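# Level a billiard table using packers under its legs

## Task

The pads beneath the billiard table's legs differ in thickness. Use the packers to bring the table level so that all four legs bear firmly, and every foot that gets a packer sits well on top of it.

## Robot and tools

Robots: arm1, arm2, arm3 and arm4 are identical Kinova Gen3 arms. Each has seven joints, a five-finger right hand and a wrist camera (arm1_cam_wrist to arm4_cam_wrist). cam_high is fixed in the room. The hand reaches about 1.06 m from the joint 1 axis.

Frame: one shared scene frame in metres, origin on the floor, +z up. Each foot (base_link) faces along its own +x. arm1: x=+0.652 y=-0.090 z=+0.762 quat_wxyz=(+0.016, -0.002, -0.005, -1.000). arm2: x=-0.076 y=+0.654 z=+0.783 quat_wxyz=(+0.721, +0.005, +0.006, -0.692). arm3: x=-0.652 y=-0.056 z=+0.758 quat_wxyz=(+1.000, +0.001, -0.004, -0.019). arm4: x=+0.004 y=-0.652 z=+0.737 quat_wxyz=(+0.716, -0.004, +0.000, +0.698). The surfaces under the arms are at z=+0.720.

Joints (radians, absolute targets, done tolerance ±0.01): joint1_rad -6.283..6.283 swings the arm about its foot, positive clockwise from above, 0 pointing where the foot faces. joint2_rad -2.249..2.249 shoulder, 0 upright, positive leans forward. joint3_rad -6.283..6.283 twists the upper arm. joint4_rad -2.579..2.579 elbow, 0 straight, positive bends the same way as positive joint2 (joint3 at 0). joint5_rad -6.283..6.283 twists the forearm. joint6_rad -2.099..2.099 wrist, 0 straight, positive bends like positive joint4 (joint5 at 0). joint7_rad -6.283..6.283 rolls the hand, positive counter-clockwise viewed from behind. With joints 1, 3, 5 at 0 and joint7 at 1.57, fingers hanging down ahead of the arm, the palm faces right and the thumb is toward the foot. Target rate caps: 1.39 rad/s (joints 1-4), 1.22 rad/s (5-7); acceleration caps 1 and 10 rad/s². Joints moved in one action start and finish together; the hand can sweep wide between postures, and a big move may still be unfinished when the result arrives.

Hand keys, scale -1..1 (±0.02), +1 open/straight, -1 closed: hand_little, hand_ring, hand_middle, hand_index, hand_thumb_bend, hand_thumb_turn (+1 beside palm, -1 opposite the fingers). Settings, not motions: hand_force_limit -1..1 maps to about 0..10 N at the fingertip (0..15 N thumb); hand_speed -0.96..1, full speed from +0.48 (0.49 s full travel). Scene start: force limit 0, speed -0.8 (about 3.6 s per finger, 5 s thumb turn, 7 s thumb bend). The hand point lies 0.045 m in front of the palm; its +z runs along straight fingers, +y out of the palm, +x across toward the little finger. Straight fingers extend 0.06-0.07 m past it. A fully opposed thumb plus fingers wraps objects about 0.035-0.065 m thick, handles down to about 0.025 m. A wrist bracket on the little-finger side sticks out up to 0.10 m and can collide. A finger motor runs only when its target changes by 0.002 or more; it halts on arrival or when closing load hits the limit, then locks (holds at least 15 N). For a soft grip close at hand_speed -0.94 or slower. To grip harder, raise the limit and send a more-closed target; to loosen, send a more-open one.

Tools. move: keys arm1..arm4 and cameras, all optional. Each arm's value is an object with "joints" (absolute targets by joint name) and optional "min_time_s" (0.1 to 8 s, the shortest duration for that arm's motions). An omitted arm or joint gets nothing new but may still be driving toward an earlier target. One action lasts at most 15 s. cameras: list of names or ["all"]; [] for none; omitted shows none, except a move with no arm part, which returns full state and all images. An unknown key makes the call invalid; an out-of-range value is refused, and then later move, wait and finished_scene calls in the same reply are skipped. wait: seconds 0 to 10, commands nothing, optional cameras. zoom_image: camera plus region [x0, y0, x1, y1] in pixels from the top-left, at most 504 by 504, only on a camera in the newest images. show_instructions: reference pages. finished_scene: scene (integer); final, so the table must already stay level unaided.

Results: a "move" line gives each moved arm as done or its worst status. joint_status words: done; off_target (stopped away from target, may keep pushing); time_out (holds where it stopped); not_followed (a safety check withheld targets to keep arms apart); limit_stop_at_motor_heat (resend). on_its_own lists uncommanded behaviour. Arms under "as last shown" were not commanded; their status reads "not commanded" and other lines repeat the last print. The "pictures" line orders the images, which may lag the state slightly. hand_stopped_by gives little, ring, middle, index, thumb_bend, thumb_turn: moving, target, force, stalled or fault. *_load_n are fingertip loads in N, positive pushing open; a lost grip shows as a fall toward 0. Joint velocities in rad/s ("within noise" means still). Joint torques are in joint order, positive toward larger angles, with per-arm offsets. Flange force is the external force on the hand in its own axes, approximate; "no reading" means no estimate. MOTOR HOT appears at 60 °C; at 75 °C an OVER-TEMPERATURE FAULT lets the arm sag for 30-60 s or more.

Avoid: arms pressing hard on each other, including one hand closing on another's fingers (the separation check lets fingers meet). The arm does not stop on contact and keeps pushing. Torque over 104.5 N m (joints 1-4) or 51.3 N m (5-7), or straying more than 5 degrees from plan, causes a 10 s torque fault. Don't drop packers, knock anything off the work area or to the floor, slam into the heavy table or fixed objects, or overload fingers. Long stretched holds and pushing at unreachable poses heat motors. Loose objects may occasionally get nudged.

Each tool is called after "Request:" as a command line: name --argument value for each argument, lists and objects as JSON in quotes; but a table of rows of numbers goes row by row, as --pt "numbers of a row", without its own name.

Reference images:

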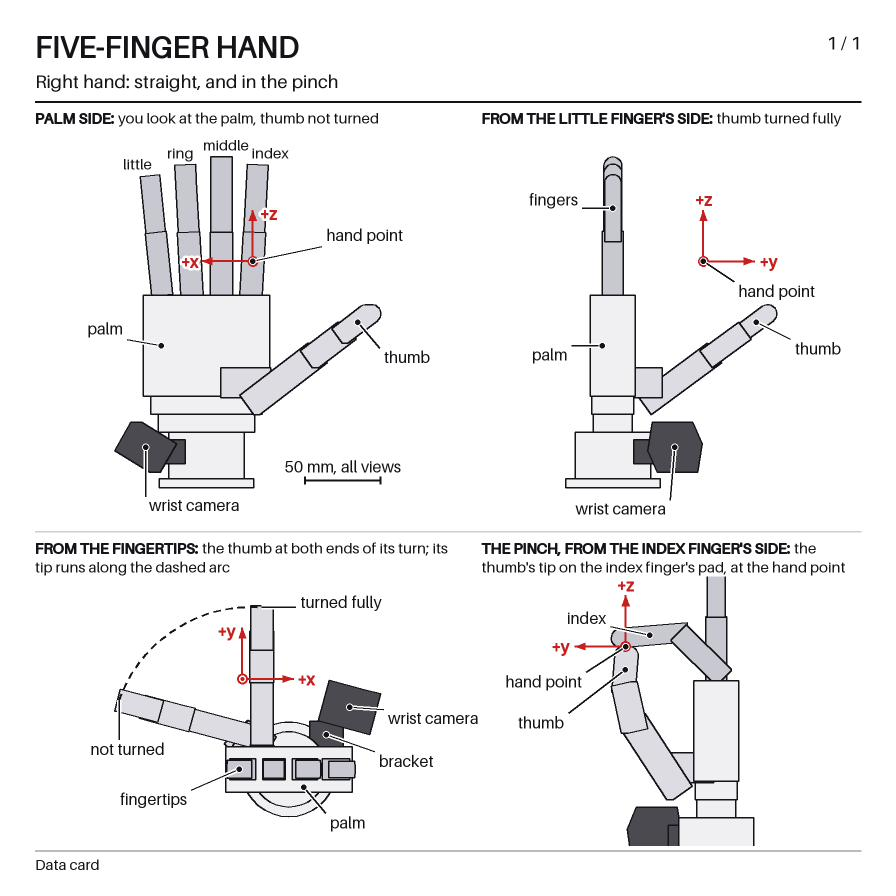

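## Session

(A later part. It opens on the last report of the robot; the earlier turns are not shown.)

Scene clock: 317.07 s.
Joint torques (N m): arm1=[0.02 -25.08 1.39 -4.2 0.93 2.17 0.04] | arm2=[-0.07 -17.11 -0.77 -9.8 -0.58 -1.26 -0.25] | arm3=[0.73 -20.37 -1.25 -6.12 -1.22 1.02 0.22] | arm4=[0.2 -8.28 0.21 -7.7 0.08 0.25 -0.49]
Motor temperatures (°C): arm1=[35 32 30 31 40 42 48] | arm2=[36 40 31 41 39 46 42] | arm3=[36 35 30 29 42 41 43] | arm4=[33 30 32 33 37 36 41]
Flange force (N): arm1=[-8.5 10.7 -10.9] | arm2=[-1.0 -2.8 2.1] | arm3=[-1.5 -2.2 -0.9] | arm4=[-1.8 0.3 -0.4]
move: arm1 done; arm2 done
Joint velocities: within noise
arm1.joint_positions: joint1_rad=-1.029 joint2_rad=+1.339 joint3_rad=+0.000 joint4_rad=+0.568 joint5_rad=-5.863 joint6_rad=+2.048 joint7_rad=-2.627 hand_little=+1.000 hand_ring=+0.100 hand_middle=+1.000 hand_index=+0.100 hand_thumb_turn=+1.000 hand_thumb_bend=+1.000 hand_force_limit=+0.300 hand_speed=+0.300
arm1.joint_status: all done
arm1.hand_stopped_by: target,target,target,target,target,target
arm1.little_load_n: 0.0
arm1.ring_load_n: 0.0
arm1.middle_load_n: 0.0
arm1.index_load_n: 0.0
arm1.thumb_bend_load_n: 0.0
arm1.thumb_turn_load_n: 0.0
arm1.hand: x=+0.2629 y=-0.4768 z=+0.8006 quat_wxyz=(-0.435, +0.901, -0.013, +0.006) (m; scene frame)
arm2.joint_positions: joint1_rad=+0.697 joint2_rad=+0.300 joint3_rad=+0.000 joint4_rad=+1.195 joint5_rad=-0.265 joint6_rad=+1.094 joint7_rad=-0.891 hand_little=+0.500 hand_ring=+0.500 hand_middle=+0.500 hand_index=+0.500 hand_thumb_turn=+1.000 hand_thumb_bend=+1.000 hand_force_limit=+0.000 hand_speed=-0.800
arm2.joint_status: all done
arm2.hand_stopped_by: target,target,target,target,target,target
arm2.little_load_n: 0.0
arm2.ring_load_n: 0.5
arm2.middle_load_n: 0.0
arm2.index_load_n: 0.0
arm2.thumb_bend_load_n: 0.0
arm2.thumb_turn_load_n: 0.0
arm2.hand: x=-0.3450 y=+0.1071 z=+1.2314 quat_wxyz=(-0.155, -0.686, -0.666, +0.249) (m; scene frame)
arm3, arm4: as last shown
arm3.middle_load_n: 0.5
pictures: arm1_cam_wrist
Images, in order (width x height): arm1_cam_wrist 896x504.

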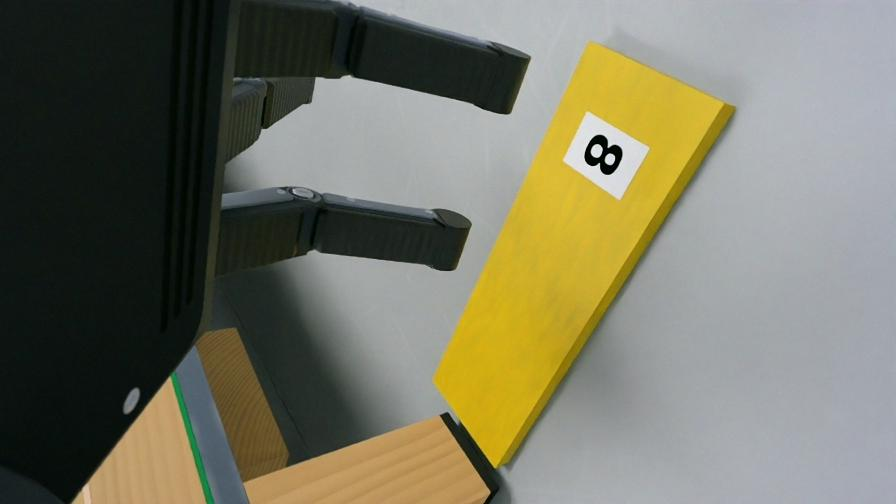

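Request:
move --arm2 '{"joints":{"joint1_rad":-0.865,"joint2_rad":0.3,"joint3_rad":0,"joint4_rad":1.1948,"joint5_rad":0.1467,"joint6_rad":1.657,"joint7_rad":0.5429,"hand_index":0.5,"hand_middle":0.5,"hand_ring":0.5,"hand_little":0.5},"min_time_s":4}' --cameras '["cam_high"]'

Request:
move --arm2 '{"joints":{"joint1_rad":-0.865,"joint2_rad":1.0061,"joint4_rad":0.6917,"joint5_rad":0.1467,"joint6_rad":1.657,"joint7_rad":0.5429},"min_time_s":2.5}' --cameras '["cam_high","arm1_cam_wrist","arm2_cam_wrist"]'

Scene clock: 327.57 s.
Joint torques (N m): arm1=[-0.08 -25.01 1.38 -4.16 0.91 2.19 -0.01] | arm2=[-0.25 -15.52 -0.67 -8.31 0.32 0.19 -0.21] | arm3=[0.72 -20.43 -1.2 -6.09 -1.19 1.07 0.27] | arm4=[0.09 -8.25 0.13 -7.66 0.08 0.22 -0.52]
Motor temperatures (°C): arm1=[35 32 30 31 40 42 48] | arm2=[36 39 31 41 39 46 42] | arm3=[36 35 30 29 42 41 43] | arm4=[33 30 32 33 37 36 41]
Flange force (N): arm1=[-8.8 10.6 -11.1] | arm2=[2.8 -2.2 0.8] | arm3=[-1.3 -2.2 -0.7] | arm4=[-2.0 0.0 -0.7]
move: arm2 done
Joint velocities: within noise
arm1, arm3, arm4: as last shown
arm2.joint_positions: joint1_rad=-0.865 joint2_rad=+0.300 joint3_rad=+0.000 joint4_rad=+1.195 joint5_rad=+0.147 joint6_rad=+1.657 joint7_rad=+0.543 hand_little=+0.500 hand_ring=+0.500 hand_middle=+0.500 hand_index=+0.500 hand_thumb_turn=+1.000 hand_thumb_bend=+1.000 hand_force_limit=+0.000 hand_speed=-0.800
arm2.joint_status: all done
arm2.hand_stopped_by: target,target,target,target,target,target
arm2.little_load_n: 0.0
arm2.ring_load_n: 0.0
arm2.middle_load_n: 0.0
arm2.index_load_n: 0.0
arm2.thumb_bend_load_n: 0.0
arm2.thumb_turn_load_n: 0.0
arm2.hand: x=+0.1669 y=+0.3627 z=+1.1714 quat_wxyz=(+0.068, +0.657, -0.751, +0.002) (m; scene frame)
arm3.middle_load_n: 0.0
pictures: cam_high
Images, in order (width x height): cam_high 896x504.

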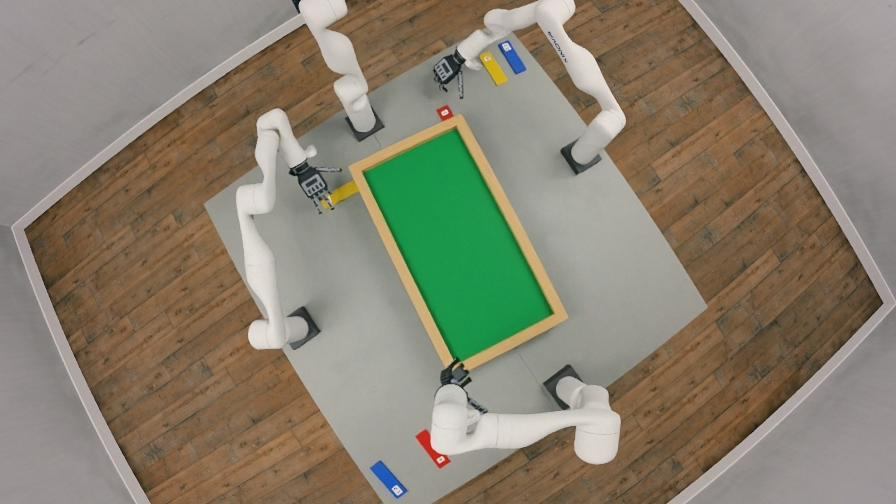

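Scene clock: 330.40 s.
Joint torques (N m): arm1=[0.03 -25.02 1.31 -4.14 0.9 2.17 -0.03] | arm2=[-0.35 -25.73 -0.24 -7.75 0.28 0.72 -0.21] | arm3=[0.59 -20.49 -1.25 -6.08 -1.2 1.03 0.22] | arm4=[0.16 -8.32 0.14 -7.61 0.11 0.25 -0.51]
Motor temperatures (°C): arm1=[35 33 30 31 40 42 48] | arm2=[36 39 31 41 39 46 42] | arm3=[36 35 30 29 42 41 43] | arm4=[33 30 32 33 37 36 41]
Flange force (N): arm1=[-9.0 10.9 -11.4] | arm2=[3.2 -4.0 0.6] | arm3=[-1.2 -1.9 -0.8] | arm4=[-2.1 0.3 -0.8]
move: arm2 done
Joint velocities: within noise
arm1, arm3, arm4: as last shown
arm2.joint_positions: joint1_rad=-0.865 joint2_rad=+1.006 joint3_rad=+0.000 joint4_rad=+0.692 joint5_rad=+0.147 joint6_rad=+1.657 joint7_rad=+0.543 hand_little=+0.500 hand_ring=+0.500 hand_middle=+0.500 hand_index=+0.500 hand_thumb_turn=+1.000 hand_thumb_bend=+1.000 hand_force_limit=+0.000 hand_speed=-0.800
arm2.joint_status: all done
arm2.hand_stopped_by: target,target,target,target,target,target
arm2.little_load_n: 0.0
arm2.ring_load_n: 0.0
arm2.middle_load_n: 0.0
arm2.index_load_n: 0.0
arm2.thumb_bend_load_n: 0.0
arm2.thumb_turn_load_n: 0.0
arm2.hand: x=+0.2980 y=+0.2630 z=+0.9500 quat_wxyz=(+0.087, +0.659, -0.741, -0.097) (m; scene frame)
arm4.little_load_n: -0.5
pictures: arm1_cam_wrist, arm2_cam_wrist, cam_high
Images, in order (width x height): arm1_cam_wrist 896x504, arm2_cam_wrist 896x504, cam_high 896x504.

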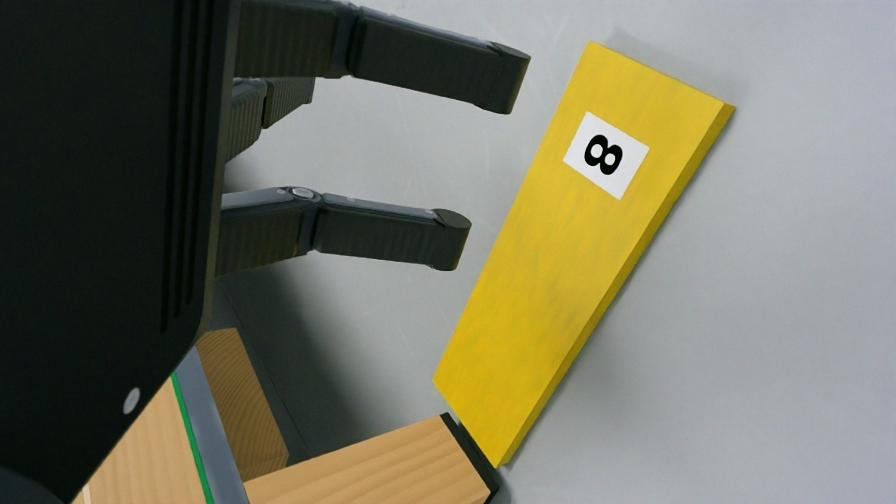

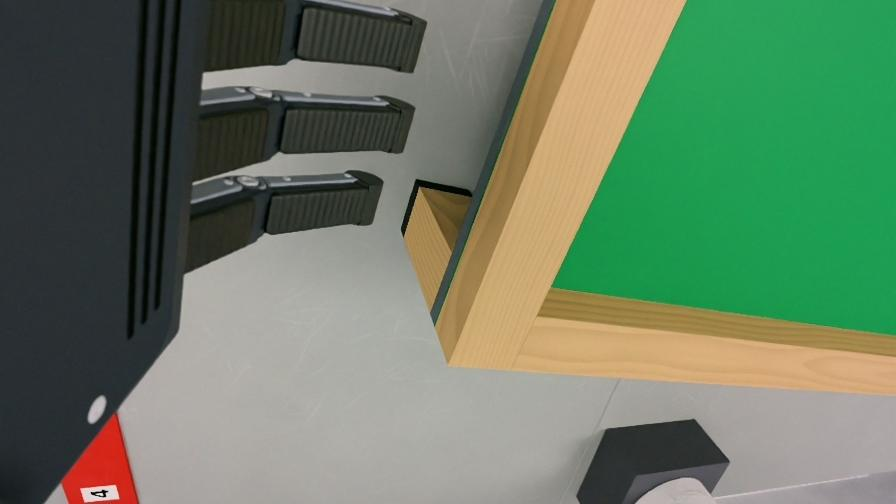

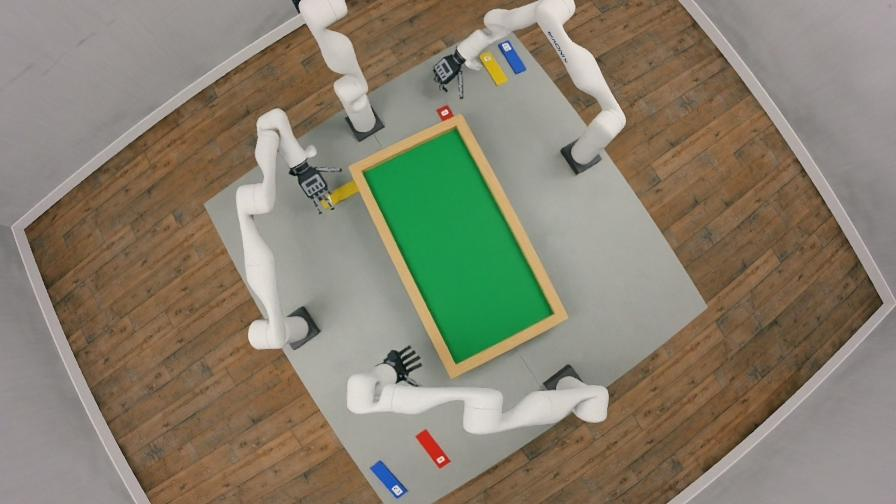

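Request:
move --arm2 '{"joints":{"joint1_rad":-0.8633,"joint2_rad":1.0933,"joint4_rad":0.8331,"joint5_rad":0.1479,"joint6_rad":1.4306,"joint7_rad":0.5112},"min_time_s":2}' --cameras '["arm2_cam_wrist"]'

Request:
move --arm2 '{"joints":{"joint1_rad":-0.8217,"joint2_rad":0.9851,"joint4_rad":1.0795,"joint5_rad":0.1617,"joint6_rad":1.2883,"joint7_rad":0.5280},"min_time_s":2.5}' --cameras '["arm2_cam_wrist","cam_high"]'

Scene clock: 333.17 s.
Joint torques (N m): arm1=[0 -25.02 1.26 -4.1 0.86 2.16 -0.09] | arm2=[-0.39 -26.17 -0.22 -7.22 0.31 0.71 -0.22] | arm3=[0.71 -20.34 -1.21 -6.11 -1.23 1.09 0.22] | arm4=[0.11 -8.22 0.18 -7.68 0.1 0.25 -0.51]
Motor temperatures (°C): arm1=[35 33 30 31 40 42 48] | arm2=[36 39 31 41 39 46 42] | arm3=[36 35 30 29 42 41 43] | arm4=[33 30 32 33 37 36 41]
Flange force (N): arm1=[-9.4 11.1 -11.8] | arm2=[3.0 -4.0 1.5] | arm3=[-1.6 -2.2 -0.9] | arm4=[-1.9 0.1 -0.5]
move: arm2 done
Joint velocities: within noise
arm1, arm3, arm4: as last shown
arm1.ring_load_n: -0.5
arm2.joint_positions: joint1_rad=-0.863 joint2_rad=+1.093 joint3_rad=+0.000 joint4_rad=+0.833 joint5_rad=+0.148 joint6_rad=+1.431 joint7_rad=+0.511 hand_little=+0.500 hand_ring=+0.500 hand_middle=+0.500 hand_index=+0.500 hand_thumb_turn=+1.000 hand_thumb_bend=+1.000 hand_force_limit=+0.000 hand_speed=-0.800
arm2.joint_status: all done
arm2.hand_stopped_by: target,target,target,target,target,target
arm2.little_load_n: 0.0
arm2.ring_load_n: 0.0
arm2.middle_load_n: 0.0
arm2.index_load_n: 0.0
arm2.thumb_bend_load_n: 0.0
arm2.thumb_turn_load_n: 0.0
arm2.hand: x=+0.2980 y=+0.2630 z=+0.8485 quat_wxyz=(+0.087, +0.659, -0.741, -0.097) (m; scene frame)
arm4.little_load_n: 0.0
pictures: arm2_cam_wrist
Images, in order (width x height): arm2_cam_wrist 896x504.

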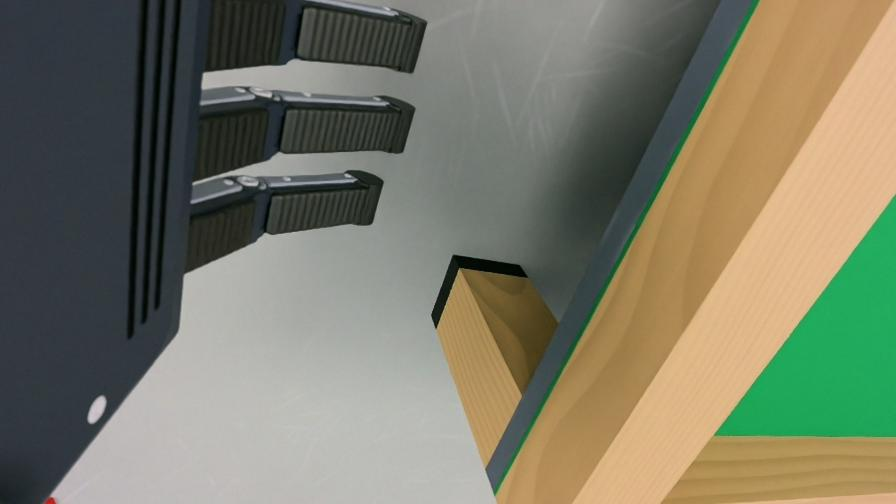

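Scene clock: 335.97 s.
Joint torques (N m): arm1=[-0.04 -24.99 1.4 -4.21 0.92 2.18 0.05] | arm2=[-0.38 -24.6 -0.28 -6.71 0.34 0.73 -0.22] | arm3=[0.78 -20.43 -1.18 -6.1 -1.17 1.03 0.26] | arm4=[0.12 -8.29 0.17 -7.64 0.09 0.25 -0.56]
Motor temperatures (°C): arm1=[35 33 30 31 40 42 48] | arm2=[36 39 31 41 39 45 42] | arm3=[36 35 30 29 42 41 43] | arm4=[33 30 32 33 37 36 41]
Flange force (N): arm1=[-8.3 10.3 -10.6] | arm2=[2.7 -3.1 1.9] | arm3=[-1.4 -2.3 -0.7] | arm4=[-2.2 0.1 -0.7]
move: arm2 done
Joint velocities: within noise
arm1, arm3, arm4: as last shown
arm1.ring_load_n: 0.0
arm2.joint_positions: joint1_rad=-0.822 joint2_rad=+0.985 joint3_rad=+0.000 joint4_rad=+1.079 joint5_rad=+0.162 joint6_rad=+1.288 joint7_rad=+0.528 hand_little=+0.500 hand_ring=+0.500 hand_middle=+0.500 hand_index=+0.500 hand_thumb_turn=+1.000 hand_thumb_bend=+1.000 hand_force_limit=+0.000 hand_speed=-0.800
arm2.joint_status: all done
arm2.hand_stopped_by: target,target,target,target,target,target
arm2.little_load_n: 0.0
arm2.ring_load_n: 0.0
arm2.middle_load_n: 0.0
arm2.index_load_n: 0.0
arm2.thumb_bend_load_n: 0.0
arm2.thumb_turn_load_n: 0.0
arm2.hand: x=+0.2484 y=+0.2688 z=+0.8484 quat_wxyz=(+0.087, +0.659, -0.741, -0.097) (m; scene frame)
pictures: arm2_cam_wrist, cam_high
Images, in order (width x height): arm2_cam_wrist 896x504, cam_high 896x504.

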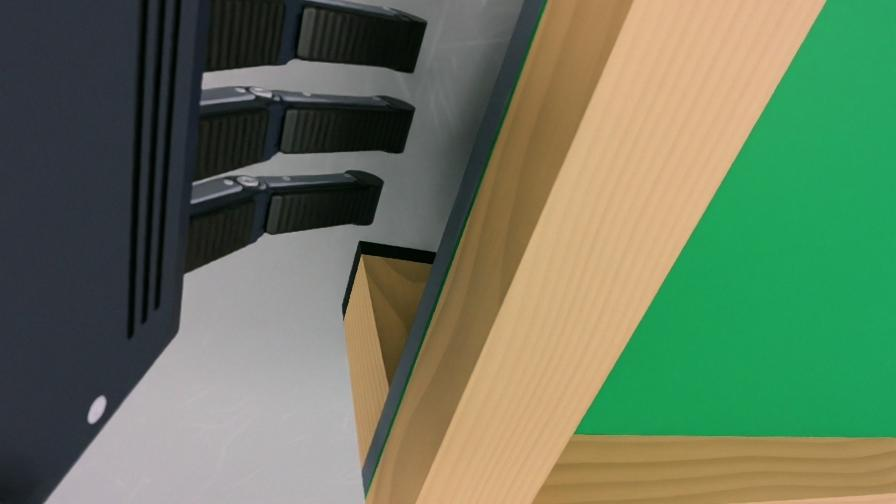

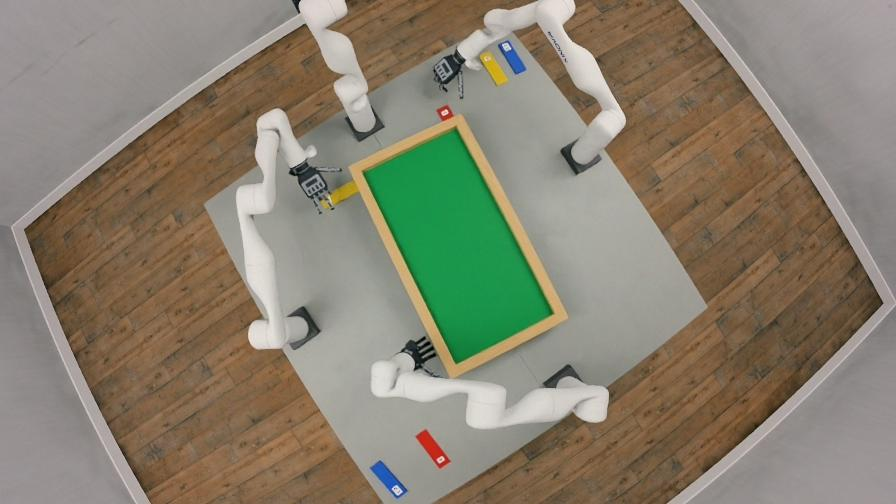

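Request:
move --arm2 '{"joints":{"joint1_rad":-0.8561,"joint2_rad":1.1337,"joint4_rad":0.9016,"joint5_rad":0.2774,"joint6_rad":1.5531,"joint7_rad":0.4845},"min_time_s":2.5}' --cameras '["arm2_cam_wrist"]'

Request:
move --arm2 '{"joints":{"joint1_rad":-0.8566,"joint2_rad":1.1024,"joint4_rad":0.8922,"joint5_rad":0.2775,"joint6_rad":1.5921,"joint7_rad":0.4954},"min_time_s":2.5}' --cameras '["arm2_cam_wrist","arm1_cam_wrist","cam_high"]'

Scene clock: 339.30 s.
Joint torques (N m): arm1=[-0.02 -25 1.28 -4.26 0.95 2.22 0.05] | arm2=[-0.39 -25.57 0.07 -6.4 0.6 1.29 -0.18] | arm3=[0.77 -20.45 -1.23 -6.04 -1.18 1 0.28] | arm4=[0.15 -8.23 0.13 -7.65 0.13 0.27 -0.54]
Motor temperatures (°C): arm1=[35 33 30 31 40 42 48] | arm2=[36 39 31 41 39 45 42] | arm3=[36 35 30 29 42 41 43] | arm4=[33 30 32 33 37 36 41]
Flange force (N): arm1=[-8.0 10.0 -10.1] | arm2=[2.6 -3.5 1.1] | arm3=[-0.9 -2.4 -0.7] | arm4=[-2.0 0.0 -0.5]
move: arm2 done
Joint velocities: within noise
arm1, arm4: as last shown
arm1.little_load_n: -0.5
arm1.thumb_turn_load_n: -0.5
arm2.joint_positions: joint1_rad=-0.856 joint2_rad=+1.134 joint3_rad=+0.000 joint4_rad=+0.902 joint5_rad=+0.277 joint6_rad=+1.553 joint7_rad=+0.485 hand_little=+0.500 hand_ring=+0.500 hand_middle=+0.500 hand_index=+0.500 hand_thumb_turn=+1.000 hand_thumb_bend=+1.000 hand_force_limit=+0.000 hand_speed=-0.800
arm2.joint_status: all done
arm2.hand_stopped_by: target,target,target,target,target,target
arm2.little_load_n: 0.0
arm2.ring_load_n: 0.0
arm2.middle_load_n: 0.0
arm2.index_load_n: 0.0
arm2.thumb_bend_load_n: 0.0
arm2.thumb_turn_load_n: 0.0
arm2.hand: x=+0.2188 y=+0.2723 z=+0.8487 quat_wxyz=(+0.172, +0.642, -0.722, -0.193) (m; scene frame)
arm3.joint_positions: joint1_rad=+1.304 joint2_rad=+0.916 joint3_rad=+0.000 joint4_rad=+1.580 joint5_rad=-1.339 joint6_rad=+0.856 joint7_rad=-3.991 hand_little=-0.900 hand_ring=-0.080 hand_middle=-0.900 hand_index=-0.080 hand_thumb_turn=+1.000 hand_thumb_bend=+1.000 hand_force_limit=-0.300 hand_speed=+0.300
arm3.joint_status: not commanded
arm3.hand_stopped_by: target,target,target,target,target,target
arm3.little_load_n: 0.0
arm3.ring_load_n: 0.0
arm3.middle_load_n: 0.0
arm3.index_load_n: 0.5
arm3.thumb_bend_load_n: 0.0
arm3.thumb_turn_load_n: 0.0
arm3.hand: x=-0.3429 y=-0.5627 z=+0.8000 quat_wxyz=(+0.291, -0.602, +0.669, -0.323) (m; scene frame)
arm4.thumb_turn_load_n: -0.5
pictures: arm2_cam_wrist
Images, in order (width x height): arm2_cam_wrist 896x504.

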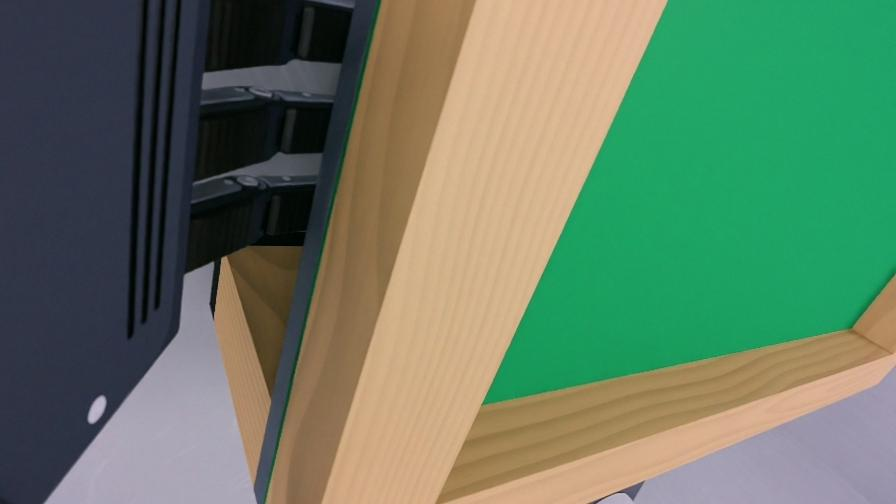

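Scene clock: 342.07 s.
Joint torques (N m): arm1=[-0.01 -25.06 1.25 -4.21 0.85 2.18 -0.04] | arm2=[-5.34 -46.85 -0.23 -12.6 1.09 7.75 -0.26] | arm3=[0.74 -20.46 -1.27 -6.15 -1.24 1.01 0.26] | arm4=[0.13 -8.34 0.12 -7.68 0.08 0.26 -0.49]
Motor temperatures (°C): arm1=[35 33 30 31 40 42 48] | arm2=[36 39 31 41 39 45 42] | arm3=[36 35 30 29 42 41 43] | arm4=[33 30 32 33 37 36 41]
Flange force (N): arm1=[-8.8 10.6 -11.0] | arm2=[9.2 -18.5 40.7] | arm3=[-1.3 -2.2 -0.9] | arm4=[-2.1 0.2 -0.5]
move: arm2 done
Joint velocities: within noise
arm1, arm3, arm4: as last shown
arm1.little_load_n: 0.0
arm1.thumb_turn_load_n: 0.0
arm2.joint_positions: joint1_rad=-0.857 joint2_rad=+1.102 joint3_rad=+0.000 joint4_rad=+0.892 joint5_rad=+0.278 joint6_rad=+1.592 joint7_rad=+0.495 hand_little=+0.500 hand_ring=+0.501 hand_middle=+0.501 hand_index=+0.501 hand_thumb_turn=+1.000 hand_thumb_bend=+1.000 hand_force_limit=+0.000 hand_speed=-0.800
arm2.joint_status: all done
arm2.hand_stopped_by: target,target,target,target,target,target
arm2.little_load_n: 2.5
arm2.ring_load_n: 5.0
arm2.middle_load_n: 6.0
arm2.index_load_n: 6.5
arm2.thumb_bend_load_n: 0.0
arm2.thumb_turn_load_n: 0.5
arm2.hand: x=+0.2188 y=+0.2722 z=+0.8721 quat_wxyz=(+0.172, +0.642, -0.722, -0.193) (m; scene frame)
arm3.little_load_n: 0.5
arm3.ring_load_n: 0.5
arm3.index_load_n: 0.0
arm3.thumb_turn_load_n: -0.5
arm4.thumb_turn_load_n: 0.0
pictures: arm1_cam_wrist, arm2_cam_wrist, cam_high
Images, in order (width x height): arm1_cam_wrist 896x504, arm2_cam_wrist 896x504, cam_high 896x504.

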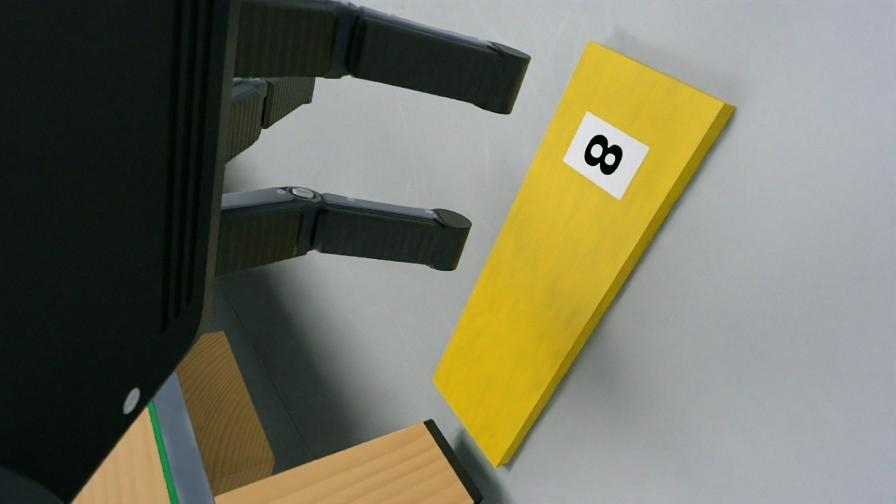

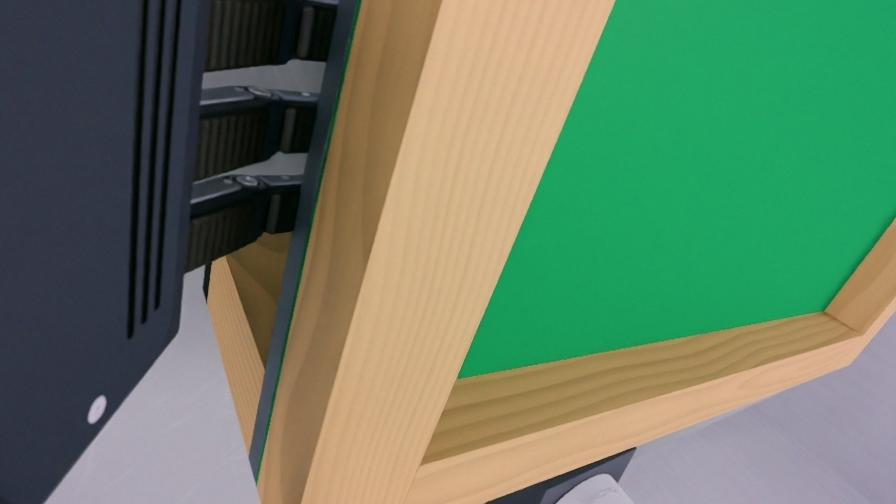

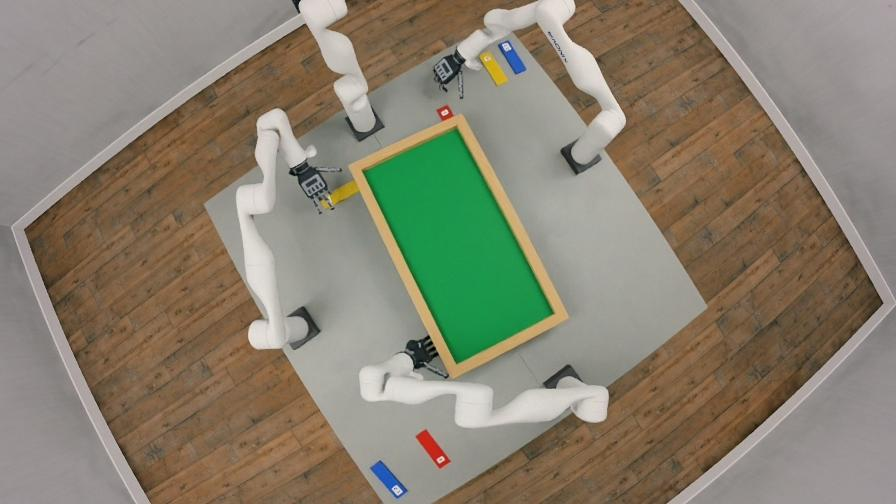

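Request:
move --arm2 '{"joints":{"joint1_rad":-0.8568,"joint2_rad":1.0872,"joint4_rad":0.8852,"joint5_rad":0.2777,"joint6_rad":1.6135,"joint7_rad":0.5019},"min_time_s":2.5}' --cameras '["arm1_cam_wrist"]'

Scene clock: 346.33 s.
Joint torques (N m): arm1=[0.05 -24.97 1.33 -4.31 0.88 2.19 0.03] | arm2=[-6.94 -47.04 -1.49 -12.89 0.16 7.82 -0.3] | arm3=[0.7 -20.44 -1.27 -6.03 -1.18 1.05 0.31] | arm4=[0.16 -8.29 0.17 -7.65 0.09 0.22 -0.51]
Motor temperatures (°C): arm1=[35 33 30 32 40 42 48] | arm2=[36 40 31 41 39 46 42] | arm3=[36 35 30 29 42 41 43] | arm4=[33 30 32 33 37 36 41]
Flange force (N): arm1=[-7.8 9.7 -10.0] | arm2=[11.8 -17.3 42.0] | arm3=[-0.9 -2.4 -0.7] | arm4=[-2.0 0.2 -0.7]
move: arm2 done
Joint velocities: within noise
arm1, arm3: as last shown
arm2.joint_positions: joint1_rad=-0.857 joint2_rad=+1.087 joint3_rad=+0.000 joint4_rad=+0.885 joint5_rad=+0.278 joint6_rad=+1.613 joint7_rad=+0.502 hand_little=+0.500 hand_ring=+0.501 hand_middle=+0.501 hand_index=+0.501 hand_thumb_turn=+1.000 hand_thumb_bend=+1.000 hand_force_limit=+0.000 hand_speed=-0.800
arm2.joint_status: all done
arm2.hand_stopped_by: target,target,target,target,target,target
arm2.little_load_n: 2.5
arm2.ring_load_n: 5.0
arm2.middle_load_n: 6.0
arm2.index_load_n: 7.0
arm2.thumb_bend_load_n: 0.0
arm2.thumb_turn_load_n: 0.0
arm2.hand: x=+0.2188 y=+0.2722 z=+0.8842 quat_wxyz=(+0.172, +0.642, -0.721, -0.193) (m; scene frame)
arm3.ring_load_n: 0.0
arm3.thumb_turn_load_n: 0.0
arm4.joint_positions: joint1_rad=+3.100 joint2_rad=+0.000 joint3_rad=+0.000 joint4_rad=+1.424 joint5_rad=-0.015 joint6_rad=+1.850 joint7_rad=-2.206 hand_little=+1.000 hand_ring=+1.000 hand_middle=+1.000 hand_index=+1.000 hand_thumb_turn=+1.000 hand_thumb_bend=+1.000 hand_force_limit=+0.000 hand_speed=-0.800
arm4.joint_status: not commanded
arm4.hand_stopped_by: target,target,target,target,target,target
arm4.little_load_n: 0.0
arm4.ring_load_n: 0.0
arm4.middle_load_n: 0.0
arm4.index_load_n: 0.0
arm4.thumb_bend_load_n: 0.0
arm4.thumb_turn_load_n: 0.0
arm4.hand: x=+0.0168 y=-0.9784 z=+1.1631 quat_wxyz=(+0.053, -0.886, -0.459, -0.038) (m; scene frame)
pictures: arm1_cam_wrist
Images, in order (width x height): arm1_cam_wrist 896x504.

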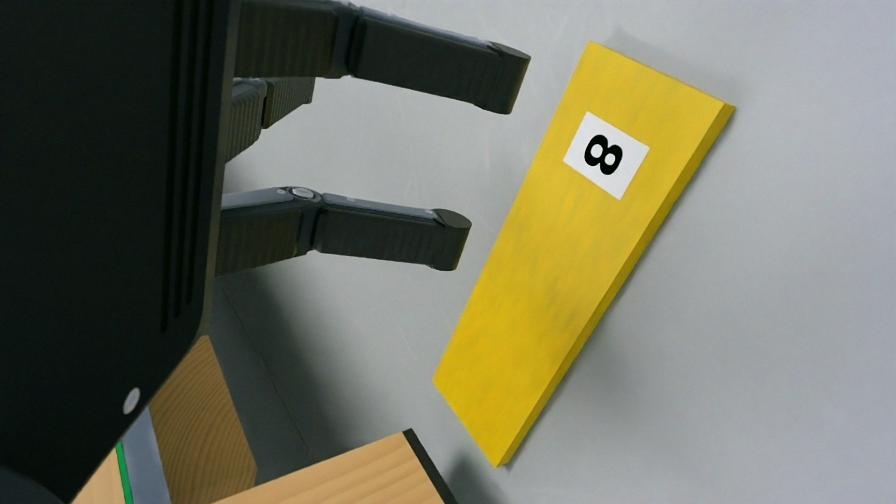

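Request:
move --arm1 '{"joints":{"hand_thumb_turn":-1,"hand_index":0.1,"hand_ring":0.1,"hand_speed":0.0}}'

Request:
move --arm1 '{"joints":{"joint1_rad":-0.9697,"joint2_rad":1.2723,"joint3_rad":0,"joint4_rad":0.8156,"joint5_rad":-5.8868,"joint6_rad":1.8795,"joint7_rad":-2.6987},"min_time_s":2.5}' --cameras '["arm1_cam_wrist","cam_high"]'

Scene clock: 359.70 s.
Joint torques (N m): arm1=[0.01 -24.96 1.3 -4.3 0.9 2.16 0] | arm2=[-6.79 -47.05 -1.29 -12.89 0.28 7.81 -0.33] | arm3=[0.7 -20.36 -1.26 -6.07 -1.18 1.03 0.26] | arm4=[0.12 -8.24 0.12 -7.64 0.09 0.23 -0.48]
Motor temperatures (°C): arm1=[34 33 30 32 40 42 48] | arm2=[36 40 31 41 39 46 42] | arm3=[36 35 30 29 42 41 43] | arm4=[33 30 32 33 37 36 41]
Flange force (N): arm1=[-8.0 9.8 -10.2] | arm2=[11.6 -17.5 41.9] | arm3=[-1.3 -2.3 -0.9] | arm4=[-1.9 0.1 -0.7]
move: arm1 done
Joint velocities: within noise
arm1.joint_positions: joint1_rad=-1.029 joint2_rad=+1.339 joint3_rad=+0.000 joint4_rad=+0.568 joint5_rad=-5.863 joint6_rad=+2.048 joint7_rad=-2.627 hand_little=+1.000 hand_ring=+0.100 hand_middle=+1.000 hand_index=+0.100 hand_thumb_turn=-1.000 hand_thumb_bend=+1.000 hand_force_limit=+0.300 hand_speed=+0.000
arm1.joint_status: all done
arm1.hand_stopped_by: target,target,target,target,target,target
arm1.little_load_n: 0.0
arm1.ring_load_n: 0.0
arm1.middle_load_n: 0.0
arm1.index_load_n: 0.0
arm1.thumb_bend_load_n: 0.0
arm1.thumb_turn_load_n: 0.0
arm1.hand: x=+0.2629 y=-0.4768 z=+0.8006 quat_wxyz=(-0.435, +0.901, -0.013, +0.006) (m; scene frame)
arm2, arm3, arm4: as last shown
arm2.hand: x=+0.2188 y=+0.2722 z=+0.8841 quat_wxyz=(+0.172, +0.642, -0.721, -0.193) (m; scene frame)
arm3.little_load_n: 0.0
pictures: none

Scene clock: 362.50 s.
Joint torques (N m): arm1=[0.04 -24.02 1.29 -3.64 0.84 2.24 0.04] | arm2=[-6.73 -46.97 -1.37 -12.9 0.23 7.83 -0.27] | arm3=[0.8 -20.47 -1.23 -6.08 -1.2 1.04 0.21] | arm4=[0.07 -8.25 0.13 -7.62 0.1 0.21 -0.55]
Motor temperatures (°C): arm1=[34 33 30 32 40 42 48] | arm2=[36 40 31 41 39 46 42] | arm3=[36 35 30 29 42 41 43] | arm4=[33 30 32 33 37 36 41]
Flange force (N): arm1=[-5.8 7.8 -6.8] | arm2=[11.3 -17.2 42.0] | arm3=[-1.3 -2.2 -0.6] | arm4=[-2.1 -0.1 -0.8]
move: arm1 done
Joint velocities: within noise
arm1.joint_positions: joint1_rad=-0.970 joint2_rad=+1.272 joint3_rad=+0.000 joint4_rad=+0.816 joint5_rad=-5.887 joint6_rad=+1.880 joint7_rad=-2.699 hand_little=+1.000 hand_ring=+0.100 hand_middle=+1.000 hand_index=+0.100 hand_thumb_turn=-1.000 hand_thumb_bend=+1.000 hand_force_limit=+0.300 hand_speed=+0.000
arm1.joint_status: all done
arm1.hand_stopped_by: target,target,target,target,target,target
arm1.little_load_n: 0.0
arm1.ring_load_n: 0.0
arm1.middle_load_n: 0.0
arm1.index_load_n: 0.0
arm1.thumb_bend_load_n: 0.0
arm1.thumb_turn_load_n: 0.0
arm1.hand: x=+0.2553 y=-0.4271 z=+0.7756 quat_wxyz=(-0.434, +0.900, -0.037, +0.018) (m; scene frame)
arm2, arm3, arm4: as last shown
arm2.middle_load_n: 6.5
arm2.index_load_n: 6.5
pictures: arm1_cam_wrist, cam_high
Images, in order (width x height): arm1_cam_wrist 896x504, cam_high 896x504.

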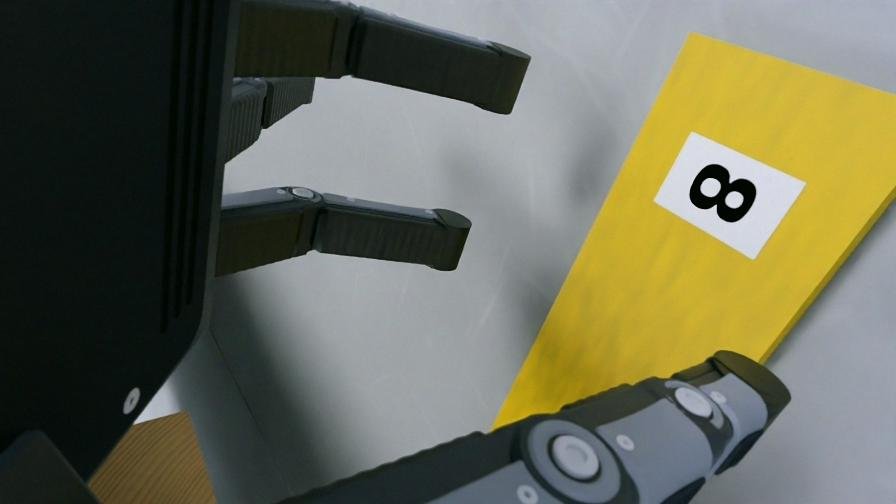

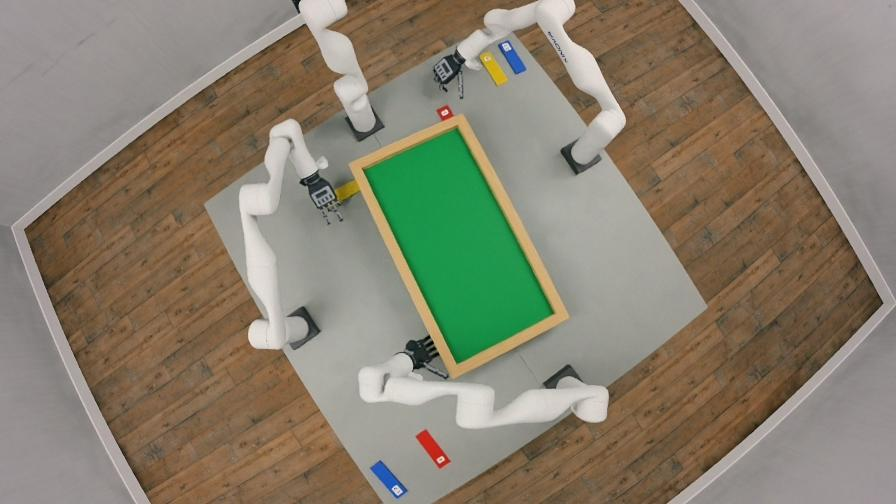

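Request:
move --arm1 '{"joints":{"joint1_rad":-0.9697,"joint2_rad":1.3097,"joint4_rad":0.8056,"joint5_rad":-5.89,"joint6_rad":1.8542,"joint7_rad":-2.7095},"min_time_s":1.5}' --cameras '["arm1_cam_wrist"]'

Scene clock: 366.83 s.
Joint torques (N m): arm1=[0 -24.13 1.27 -3.52 0.78 2.32 -0.02] | arm2=[-6.78 -47.08 -1.31 -12.91 0.31 7.82 -0.34] | arm3=[0.77 -20.42 -1.31 -6 -1.27 1.03 0.24] | arm4=[0.12 -8.25 0.13 -7.67 0.09 0.22 -0.53]
Motor temperatures (°C): arm1=[34 33 30 32 40 42 48] | arm2=[36 40 31 41 39 46 42] | arm3=[36 35 30 29 42 41 43] | arm4=[33 30 32 33 37 36 41]
Flange force (N): arm1=[-6.0 8.1 -6.5] | arm2=[11.6 -17.5 41.9] | arm3=[-0.8 -2.4 -0.8] | arm4=[-2.0 0.0 -0.6]
move: arm1 done
Joint velocities: within noise
arm1.joint_positions: joint1_rad=-0.970 joint2_rad=+1.310 joint3_rad=+0.000 joint4_rad=+0.806 joint5_rad=-5.890 joint6_rad=+1.854 joint7_rad=-2.709 hand_little=+1.000 hand_ring=+0.100 hand_middle=+1.000 hand_index=+0.100 hand_thumb_turn=-1.000 hand_thumb_bend=+1.000 hand_force_limit=+0.300 hand_speed=+0.000
arm1.joint_status: all done
arm1.hand_stopped_by: target,target,target,target,target,target
arm1.little_load_n: 0.0
arm1.ring_load_n: 0.0
arm1.middle_load_n: 0.0
arm1.index_load_n: 0.0
arm1.thumb_bend_load_n: 0.0
arm1.thumb_turn_load_n: 0.0
arm1.hand: x=+0.2552 y=-0.4273 z=+0.7530 quat_wxyz=(-0.434, +0.900, -0.037, +0.018) (m; scene frame)
arm2, arm3, arm4: as last shown
arm2.ring_load_n: 5.5
arm3.middle_load_n: 0.5
pictures: arm1_cam_wrist
Images, in order (width x height): arm1_cam_wrist 896x504.

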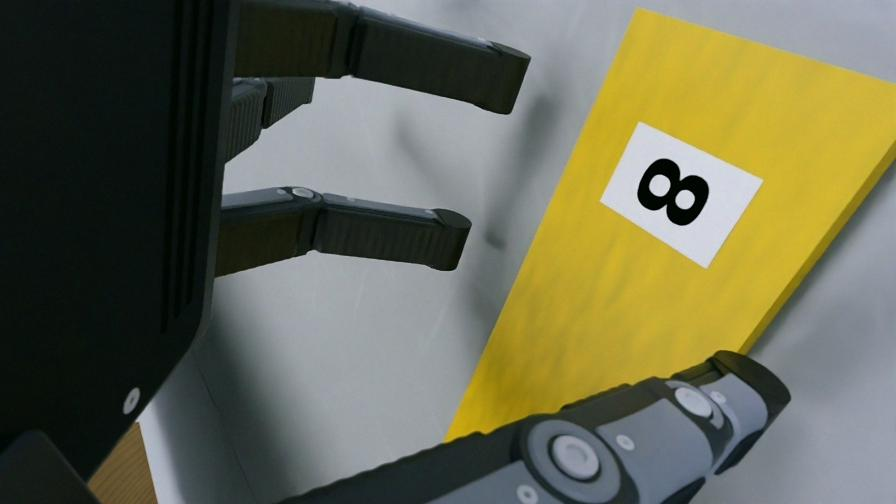

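Request:
move --arm1 '{"joints":{"joint1_rad":-0.9696,"joint2_rad":1.3230,"joint4_rad":0.8021,"joint5_rad":-5.891,"joint6_rad":1.8452,"joint7_rad":-2.7133},"min_time_s":1.5}'

Request:
move --arm1 '{"joints":{"joint1_rad":-0.9696,"joint2_rad":1.3279,"joint4_rad":0.8007,"joint5_rad":-5.8915,"joint6_rad":1.8418,"joint7_rad":-2.7147},"min_time_s":1}' --cameras '["arm1_cam_wrist"]'

Scene clock: 369.30 s.
Joint torques (N m): arm1=[0.11 -24.06 1.37 -3.37 0.75 2.32 -0.02] | arm2=[-6.83 -47.03 -1.31 -12.89 0.31 7.79 -0.28] | arm3=[0.73 -20.4 -1.19 -6.12 -1.24 1.05 0.22] | arm4=[0.07 -8.31 0.17 -7.64 0.06 0.22 -0.53]
Motor temperatures (°C): arm1=[34 33 30 32 40 42 48] | arm2=[36 41 31 41 39 46 42] | arm3=[36 35 30 29 42 41 43] | arm4=[33 30 32 33 37 36 41]
Flange force (N): arm1=[-6.1 8.5 -6.9] | arm2=[11.6 -17.4 41.9] | arm3=[-1.5 -2.2 -0.8] | arm4=[-2.2 0.1 -0.8]
move: arm1 done
Joint velocities: within noise
arm1.joint_positions: joint1_rad=-0.970 joint2_rad=+1.323 joint3_rad=+0.000 joint4_rad=+0.802 joint5_rad=-5.891 joint6_rad=+1.845 joint7_rad=-2.713 hand_little=+1.000 hand_ring=+0.100 hand_middle=+1.000 hand_index=+0.100 hand_thumb_turn=-1.000 hand_thumb_bend=+1.000 hand_force_limit=+0.300 hand_speed=+0.000
arm1.joint_status: all done
arm1.hand_stopped_by: target,target,target,target,target,target
arm1.little_load_n: 0.0
arm1.ring_load_n: 0.5
arm1.middle_load_n: 0.0
arm1.index_load_n: 0.0
arm1.thumb_bend_load_n: 0.0
arm1.thumb_turn_load_n: -0.5
arm1.hand: x=+0.2552 y=-0.4272 z=+0.7450 quat_wxyz=(-0.434, +0.900, -0.037, +0.018) (m; scene frame)
arm2, arm3, arm4: as last shown
arm2.middle_load_n: 6.0
arm3.middle_load_n: 0.0
arm4.thumb_bend_load_n: -0.5
pictures: none

Scene clock: 370.60 s.
Joint torques (N m): arm1=[0.75 -17.06 -0.11 -3.18 -0.13 -1.68 0.11] | arm2=[-6.79 -47.02 -1.43 -13.01 0.3 7.83 -0.32] | arm3=[0.75 -20.49 -1.28 -6.15 -1.2 1.05 0.22] | arm4=[0.11 -8.28 0.14 -7.68 0.1 0.24 -0.54]
Motor temperatures (°C): arm1=[34 33 30 32 40 42 48] | arm2=[36 41 31 41 39 46 42] | arm3=[36 35 30 29 42 41 43] | arm4=[33 30 32 33 37 36 41]
Flange force (N): arm1=[-3.2 -4.8 -15.9] | arm2=[11.1 -16.8 42.3] | arm3=[-1.5 -2.1 -0.7] | arm4=[-2.1 0.0 -0.6]
move: arm1 done
Joint velocities: within noise
arm1.joint_positions: joint1_rad=-0.970 joint2_rad=+1.328 joint3_rad=+0.000 joint4_rad=+0.801 joint5_rad=-5.891 joint6_rad=+1.842 joint7_rad=-2.715 hand_little=+1.000 hand_ring=+0.100 hand_middle=+1.000 hand_index=+0.100 hand_thumb_turn=-1.000 hand_thumb_bend=+1.000 hand_force_limit=+0.300 hand_speed=+0.000
arm1.joint_status: all done
arm1.hand_stopped_by: target,target,target,target,target,target
arm1.little_load_n: 0.0
arm1.ring_load_n: -0.5
arm1.middle_load_n: 0.0
arm1.index_load_n: -0.5
arm1.thumb_bend_load_n: 0.0
arm1.thumb_turn_load_n: 0.0
arm1.hand: x=+0.2552 y=-0.4272 z=+0.7420 quat_wxyz=(-0.434, +0.900, -0.037, +0.018) (m; scene frame)
arm2, arm3, arm4: as last shown
arm2.ring_load_n: 5.0
arm2.index_load_n: 7.0
arm3.index_load_n: -0.5
arm3.thumb_turn_load_n: -0.5
arm4.thumb_bend_load_n: 0.0
pictures: arm1_cam_wrist
Images, in order (width x height): arm1_cam_wrist 896x504.

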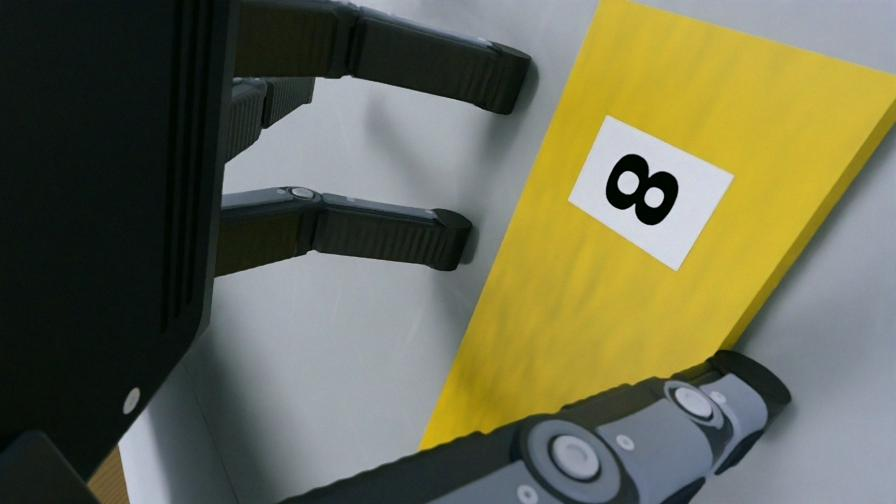

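Request:
move --arm1 '{"joints":{"joint1_rad":-0.9696,"joint2_rad":1.3261,"joint4_rad":0.8012,"joint5_rad":-5.8913,"joint6_rad":1.8430,"joint7_rad":-2.7142},"min_time_s":0.8}'

Request:
move --arm1 '{"joints":{"hand_index":-0.4,"hand_ring":-0.4,"hand_force_limit":-0.2,"hand_speed":-0.9}}' --cameras '["arm1_cam_wrist"]'

Scene clock: 372.47 s.
Joint torques (N m): arm1=[0.16 -23.39 1.25 -3.55 0.81 1.69 0.04] | arm2=[-6.74 -47.04 -1.26 -12.86 0.27 7.8 -0.28] | arm3=[0.75 -20.43 -1.28 -6.13 -1.21 1.04 0.21] | arm4=[0.09 -8.23 0.15 -7.67 0.09 0.21 -0.53]
Motor temperatures (°C): arm1=[34 33 30 32 40 42 48] | arm2=[36 41 31 41 39 46 42] | arm3=[36 35 30 29 42 41 43] | arm4=[33 30 32 33 37 36 41]
Flange force (N): arm1=[-5.2 6.7 -7.6] | arm2=[11.6 -17.6 41.7] | arm3=[-1.5 -2.1 -0.8] | arm4=[-1.9 -0.1 -0.6]
move: arm1 done
Joint velocities: within noise
arm1.joint_positions: joint1_rad=-0.970 joint2_rad=+1.326 joint3_rad=+0.000 joint4_rad=+0.801 joint5_rad=-5.891 joint6_rad=+1.843 joint7_rad=-2.714 hand_little=+1.000 hand_ring=+0.100 hand_middle=+1.000 hand_index=+0.100 hand_thumb_turn=-1.000 hand_thumb_bend=+1.000 hand_force_limit=+0.300 hand_speed=+0.000
arm1.joint_status: all done
arm1.hand_stopped_by: target,target,target,target,target,target
arm1.little_load_n: 0.0
arm1.ring_load_n: 0.0
arm1.middle_load_n: 0.0
arm1.index_load_n: 0.0
arm1.thumb_bend_load_n: 0.0
arm1.thumb_turn_load_n: 0.0
arm1.hand: x=+0.2552 y=-0.4272 z=+0.7431 quat_wxyz=(-0.434, +0.900, -0.037, +0.018) (m; scene frame)
arm2, arm4: as last shown
arm3.joint_positions: joint1_rad=+1.304 joint2_rad=+0.916 joint3_rad=+0.000 joint4_rad=+1.580 joint5_rad=-1.339 joint6_rad=+0.856 joint7_rad=-3.991 hand_little=-0.900 hand_ring=-0.080 hand_middle=-0.900 hand_index=-0.080 hand_thumb_turn=+1.000 hand_thumb_bend=+1.000 hand_force_limit=-0.300 hand_speed=+0.300
arm3.joint_status: not commanded
arm3.hand_stopped_by: target,target,target,target,target,target
arm3.little_load_n: 0.5
arm3.ring_load_n: 0.0
arm3.middle_load_n: 0.0
arm3.index_load_n: 0.0
arm3.thumb_bend_load_n: 0.0
arm3.thumb_turn_load_n: 0.0
arm3.hand: x=-0.3429 y=-0.5627 z=+0.8000 quat_wxyz=(+0.291, -0.602, +0.669, -0.323) (m; scene frame)
pictures: none

Scene clock: 374.43 s.
Joint torques (N m): arm1=[-0.03 -22.86 1.07 -3.34 0.47 1.74 0.03] | arm2=[-6.77 -46.91 -1.36 -12.92 0.27 7.82 -0.33] | arm3=[0.77 -20.45 -1.22 -6.09 -1.19 1.05 0.23] | arm4=[0.13 -8.3 0.11 -7.65 0.08 0.22 -0.54]
Motor temperatures (°C): arm1=[34 33 30 32 40 42 48] | arm2=[36 41 31 41 39 46 42] | arm3=[36 35 30 29 42 41 43] | arm4=[33 30 32 33 37 36 41]
Flange force (N): arm1=[-5.8 5.9 -7.8] | arm2=[11.3 -17.0 42.0] | arm3=[-1.3 -2.2 -0.7] | arm4=[-2.2 0.0 -0.7]
move: arm1 off_target
Joint velocities: within noise
arm1.joint_positions: joint1_rad=-0.970 joint2_rad=+1.326 joint3_rad=+0.000 joint4_rad=+0.801 joint5_rad=-5.891 joint6_rad=+1.843 joint7_rad=-2.714 hand_little=+1.000 hand_ring=-0.168 hand_middle=+1.000 hand_index=-0.150 hand_thumb_turn=-1.000 hand_thumb_bend=+1.000 hand_force_limit=-0.200 hand_speed=-0.900
arm1.joint_status: hand_ring off_target (ended at -0.168, target -0.400); hand_index off_target (ended at -0.150, target -0.400); the others done
arm1.hand_stopped_by: target,force,target,force,target,target
arm1.little_load_n: 0.0
arm1.ring_load_n: 3.5
arm1.middle_load_n: 0.0
arm1.index_load_n: 3.5
arm1.thumb_bend_load_n: 2.0
arm1.thumb_turn_load_n: 2.0
arm1.hand: x=+0.2552 y=-0.4272 z=+0.7431 quat_wxyz=(-0.434, +0.900, -0.037, +0.018) (m; scene frame)
arm2, arm3, arm4: as last shown
arm2.thumb_bend_load_n: -0.5
arm3.little_load_n: 0.0
arm3.ring_load_n: 0.5
pictures: arm1_cam_wrist
Images, in order (width x height): arm1_cam_wrist 896x504.

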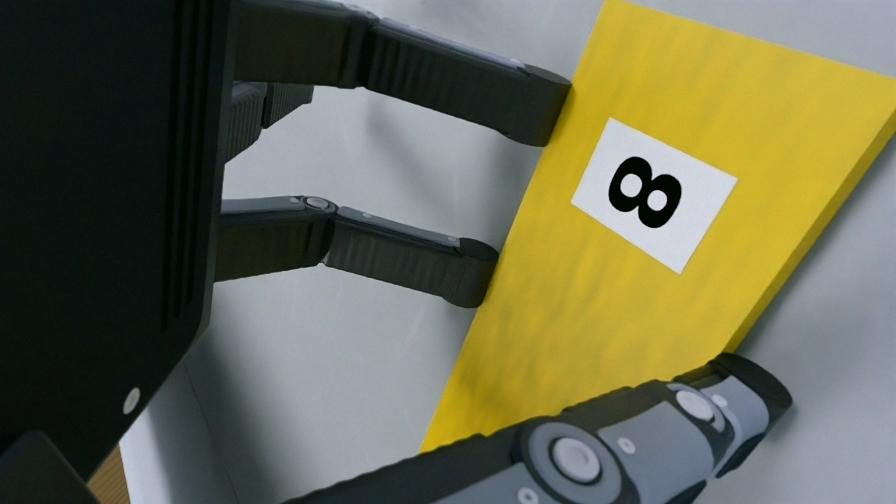

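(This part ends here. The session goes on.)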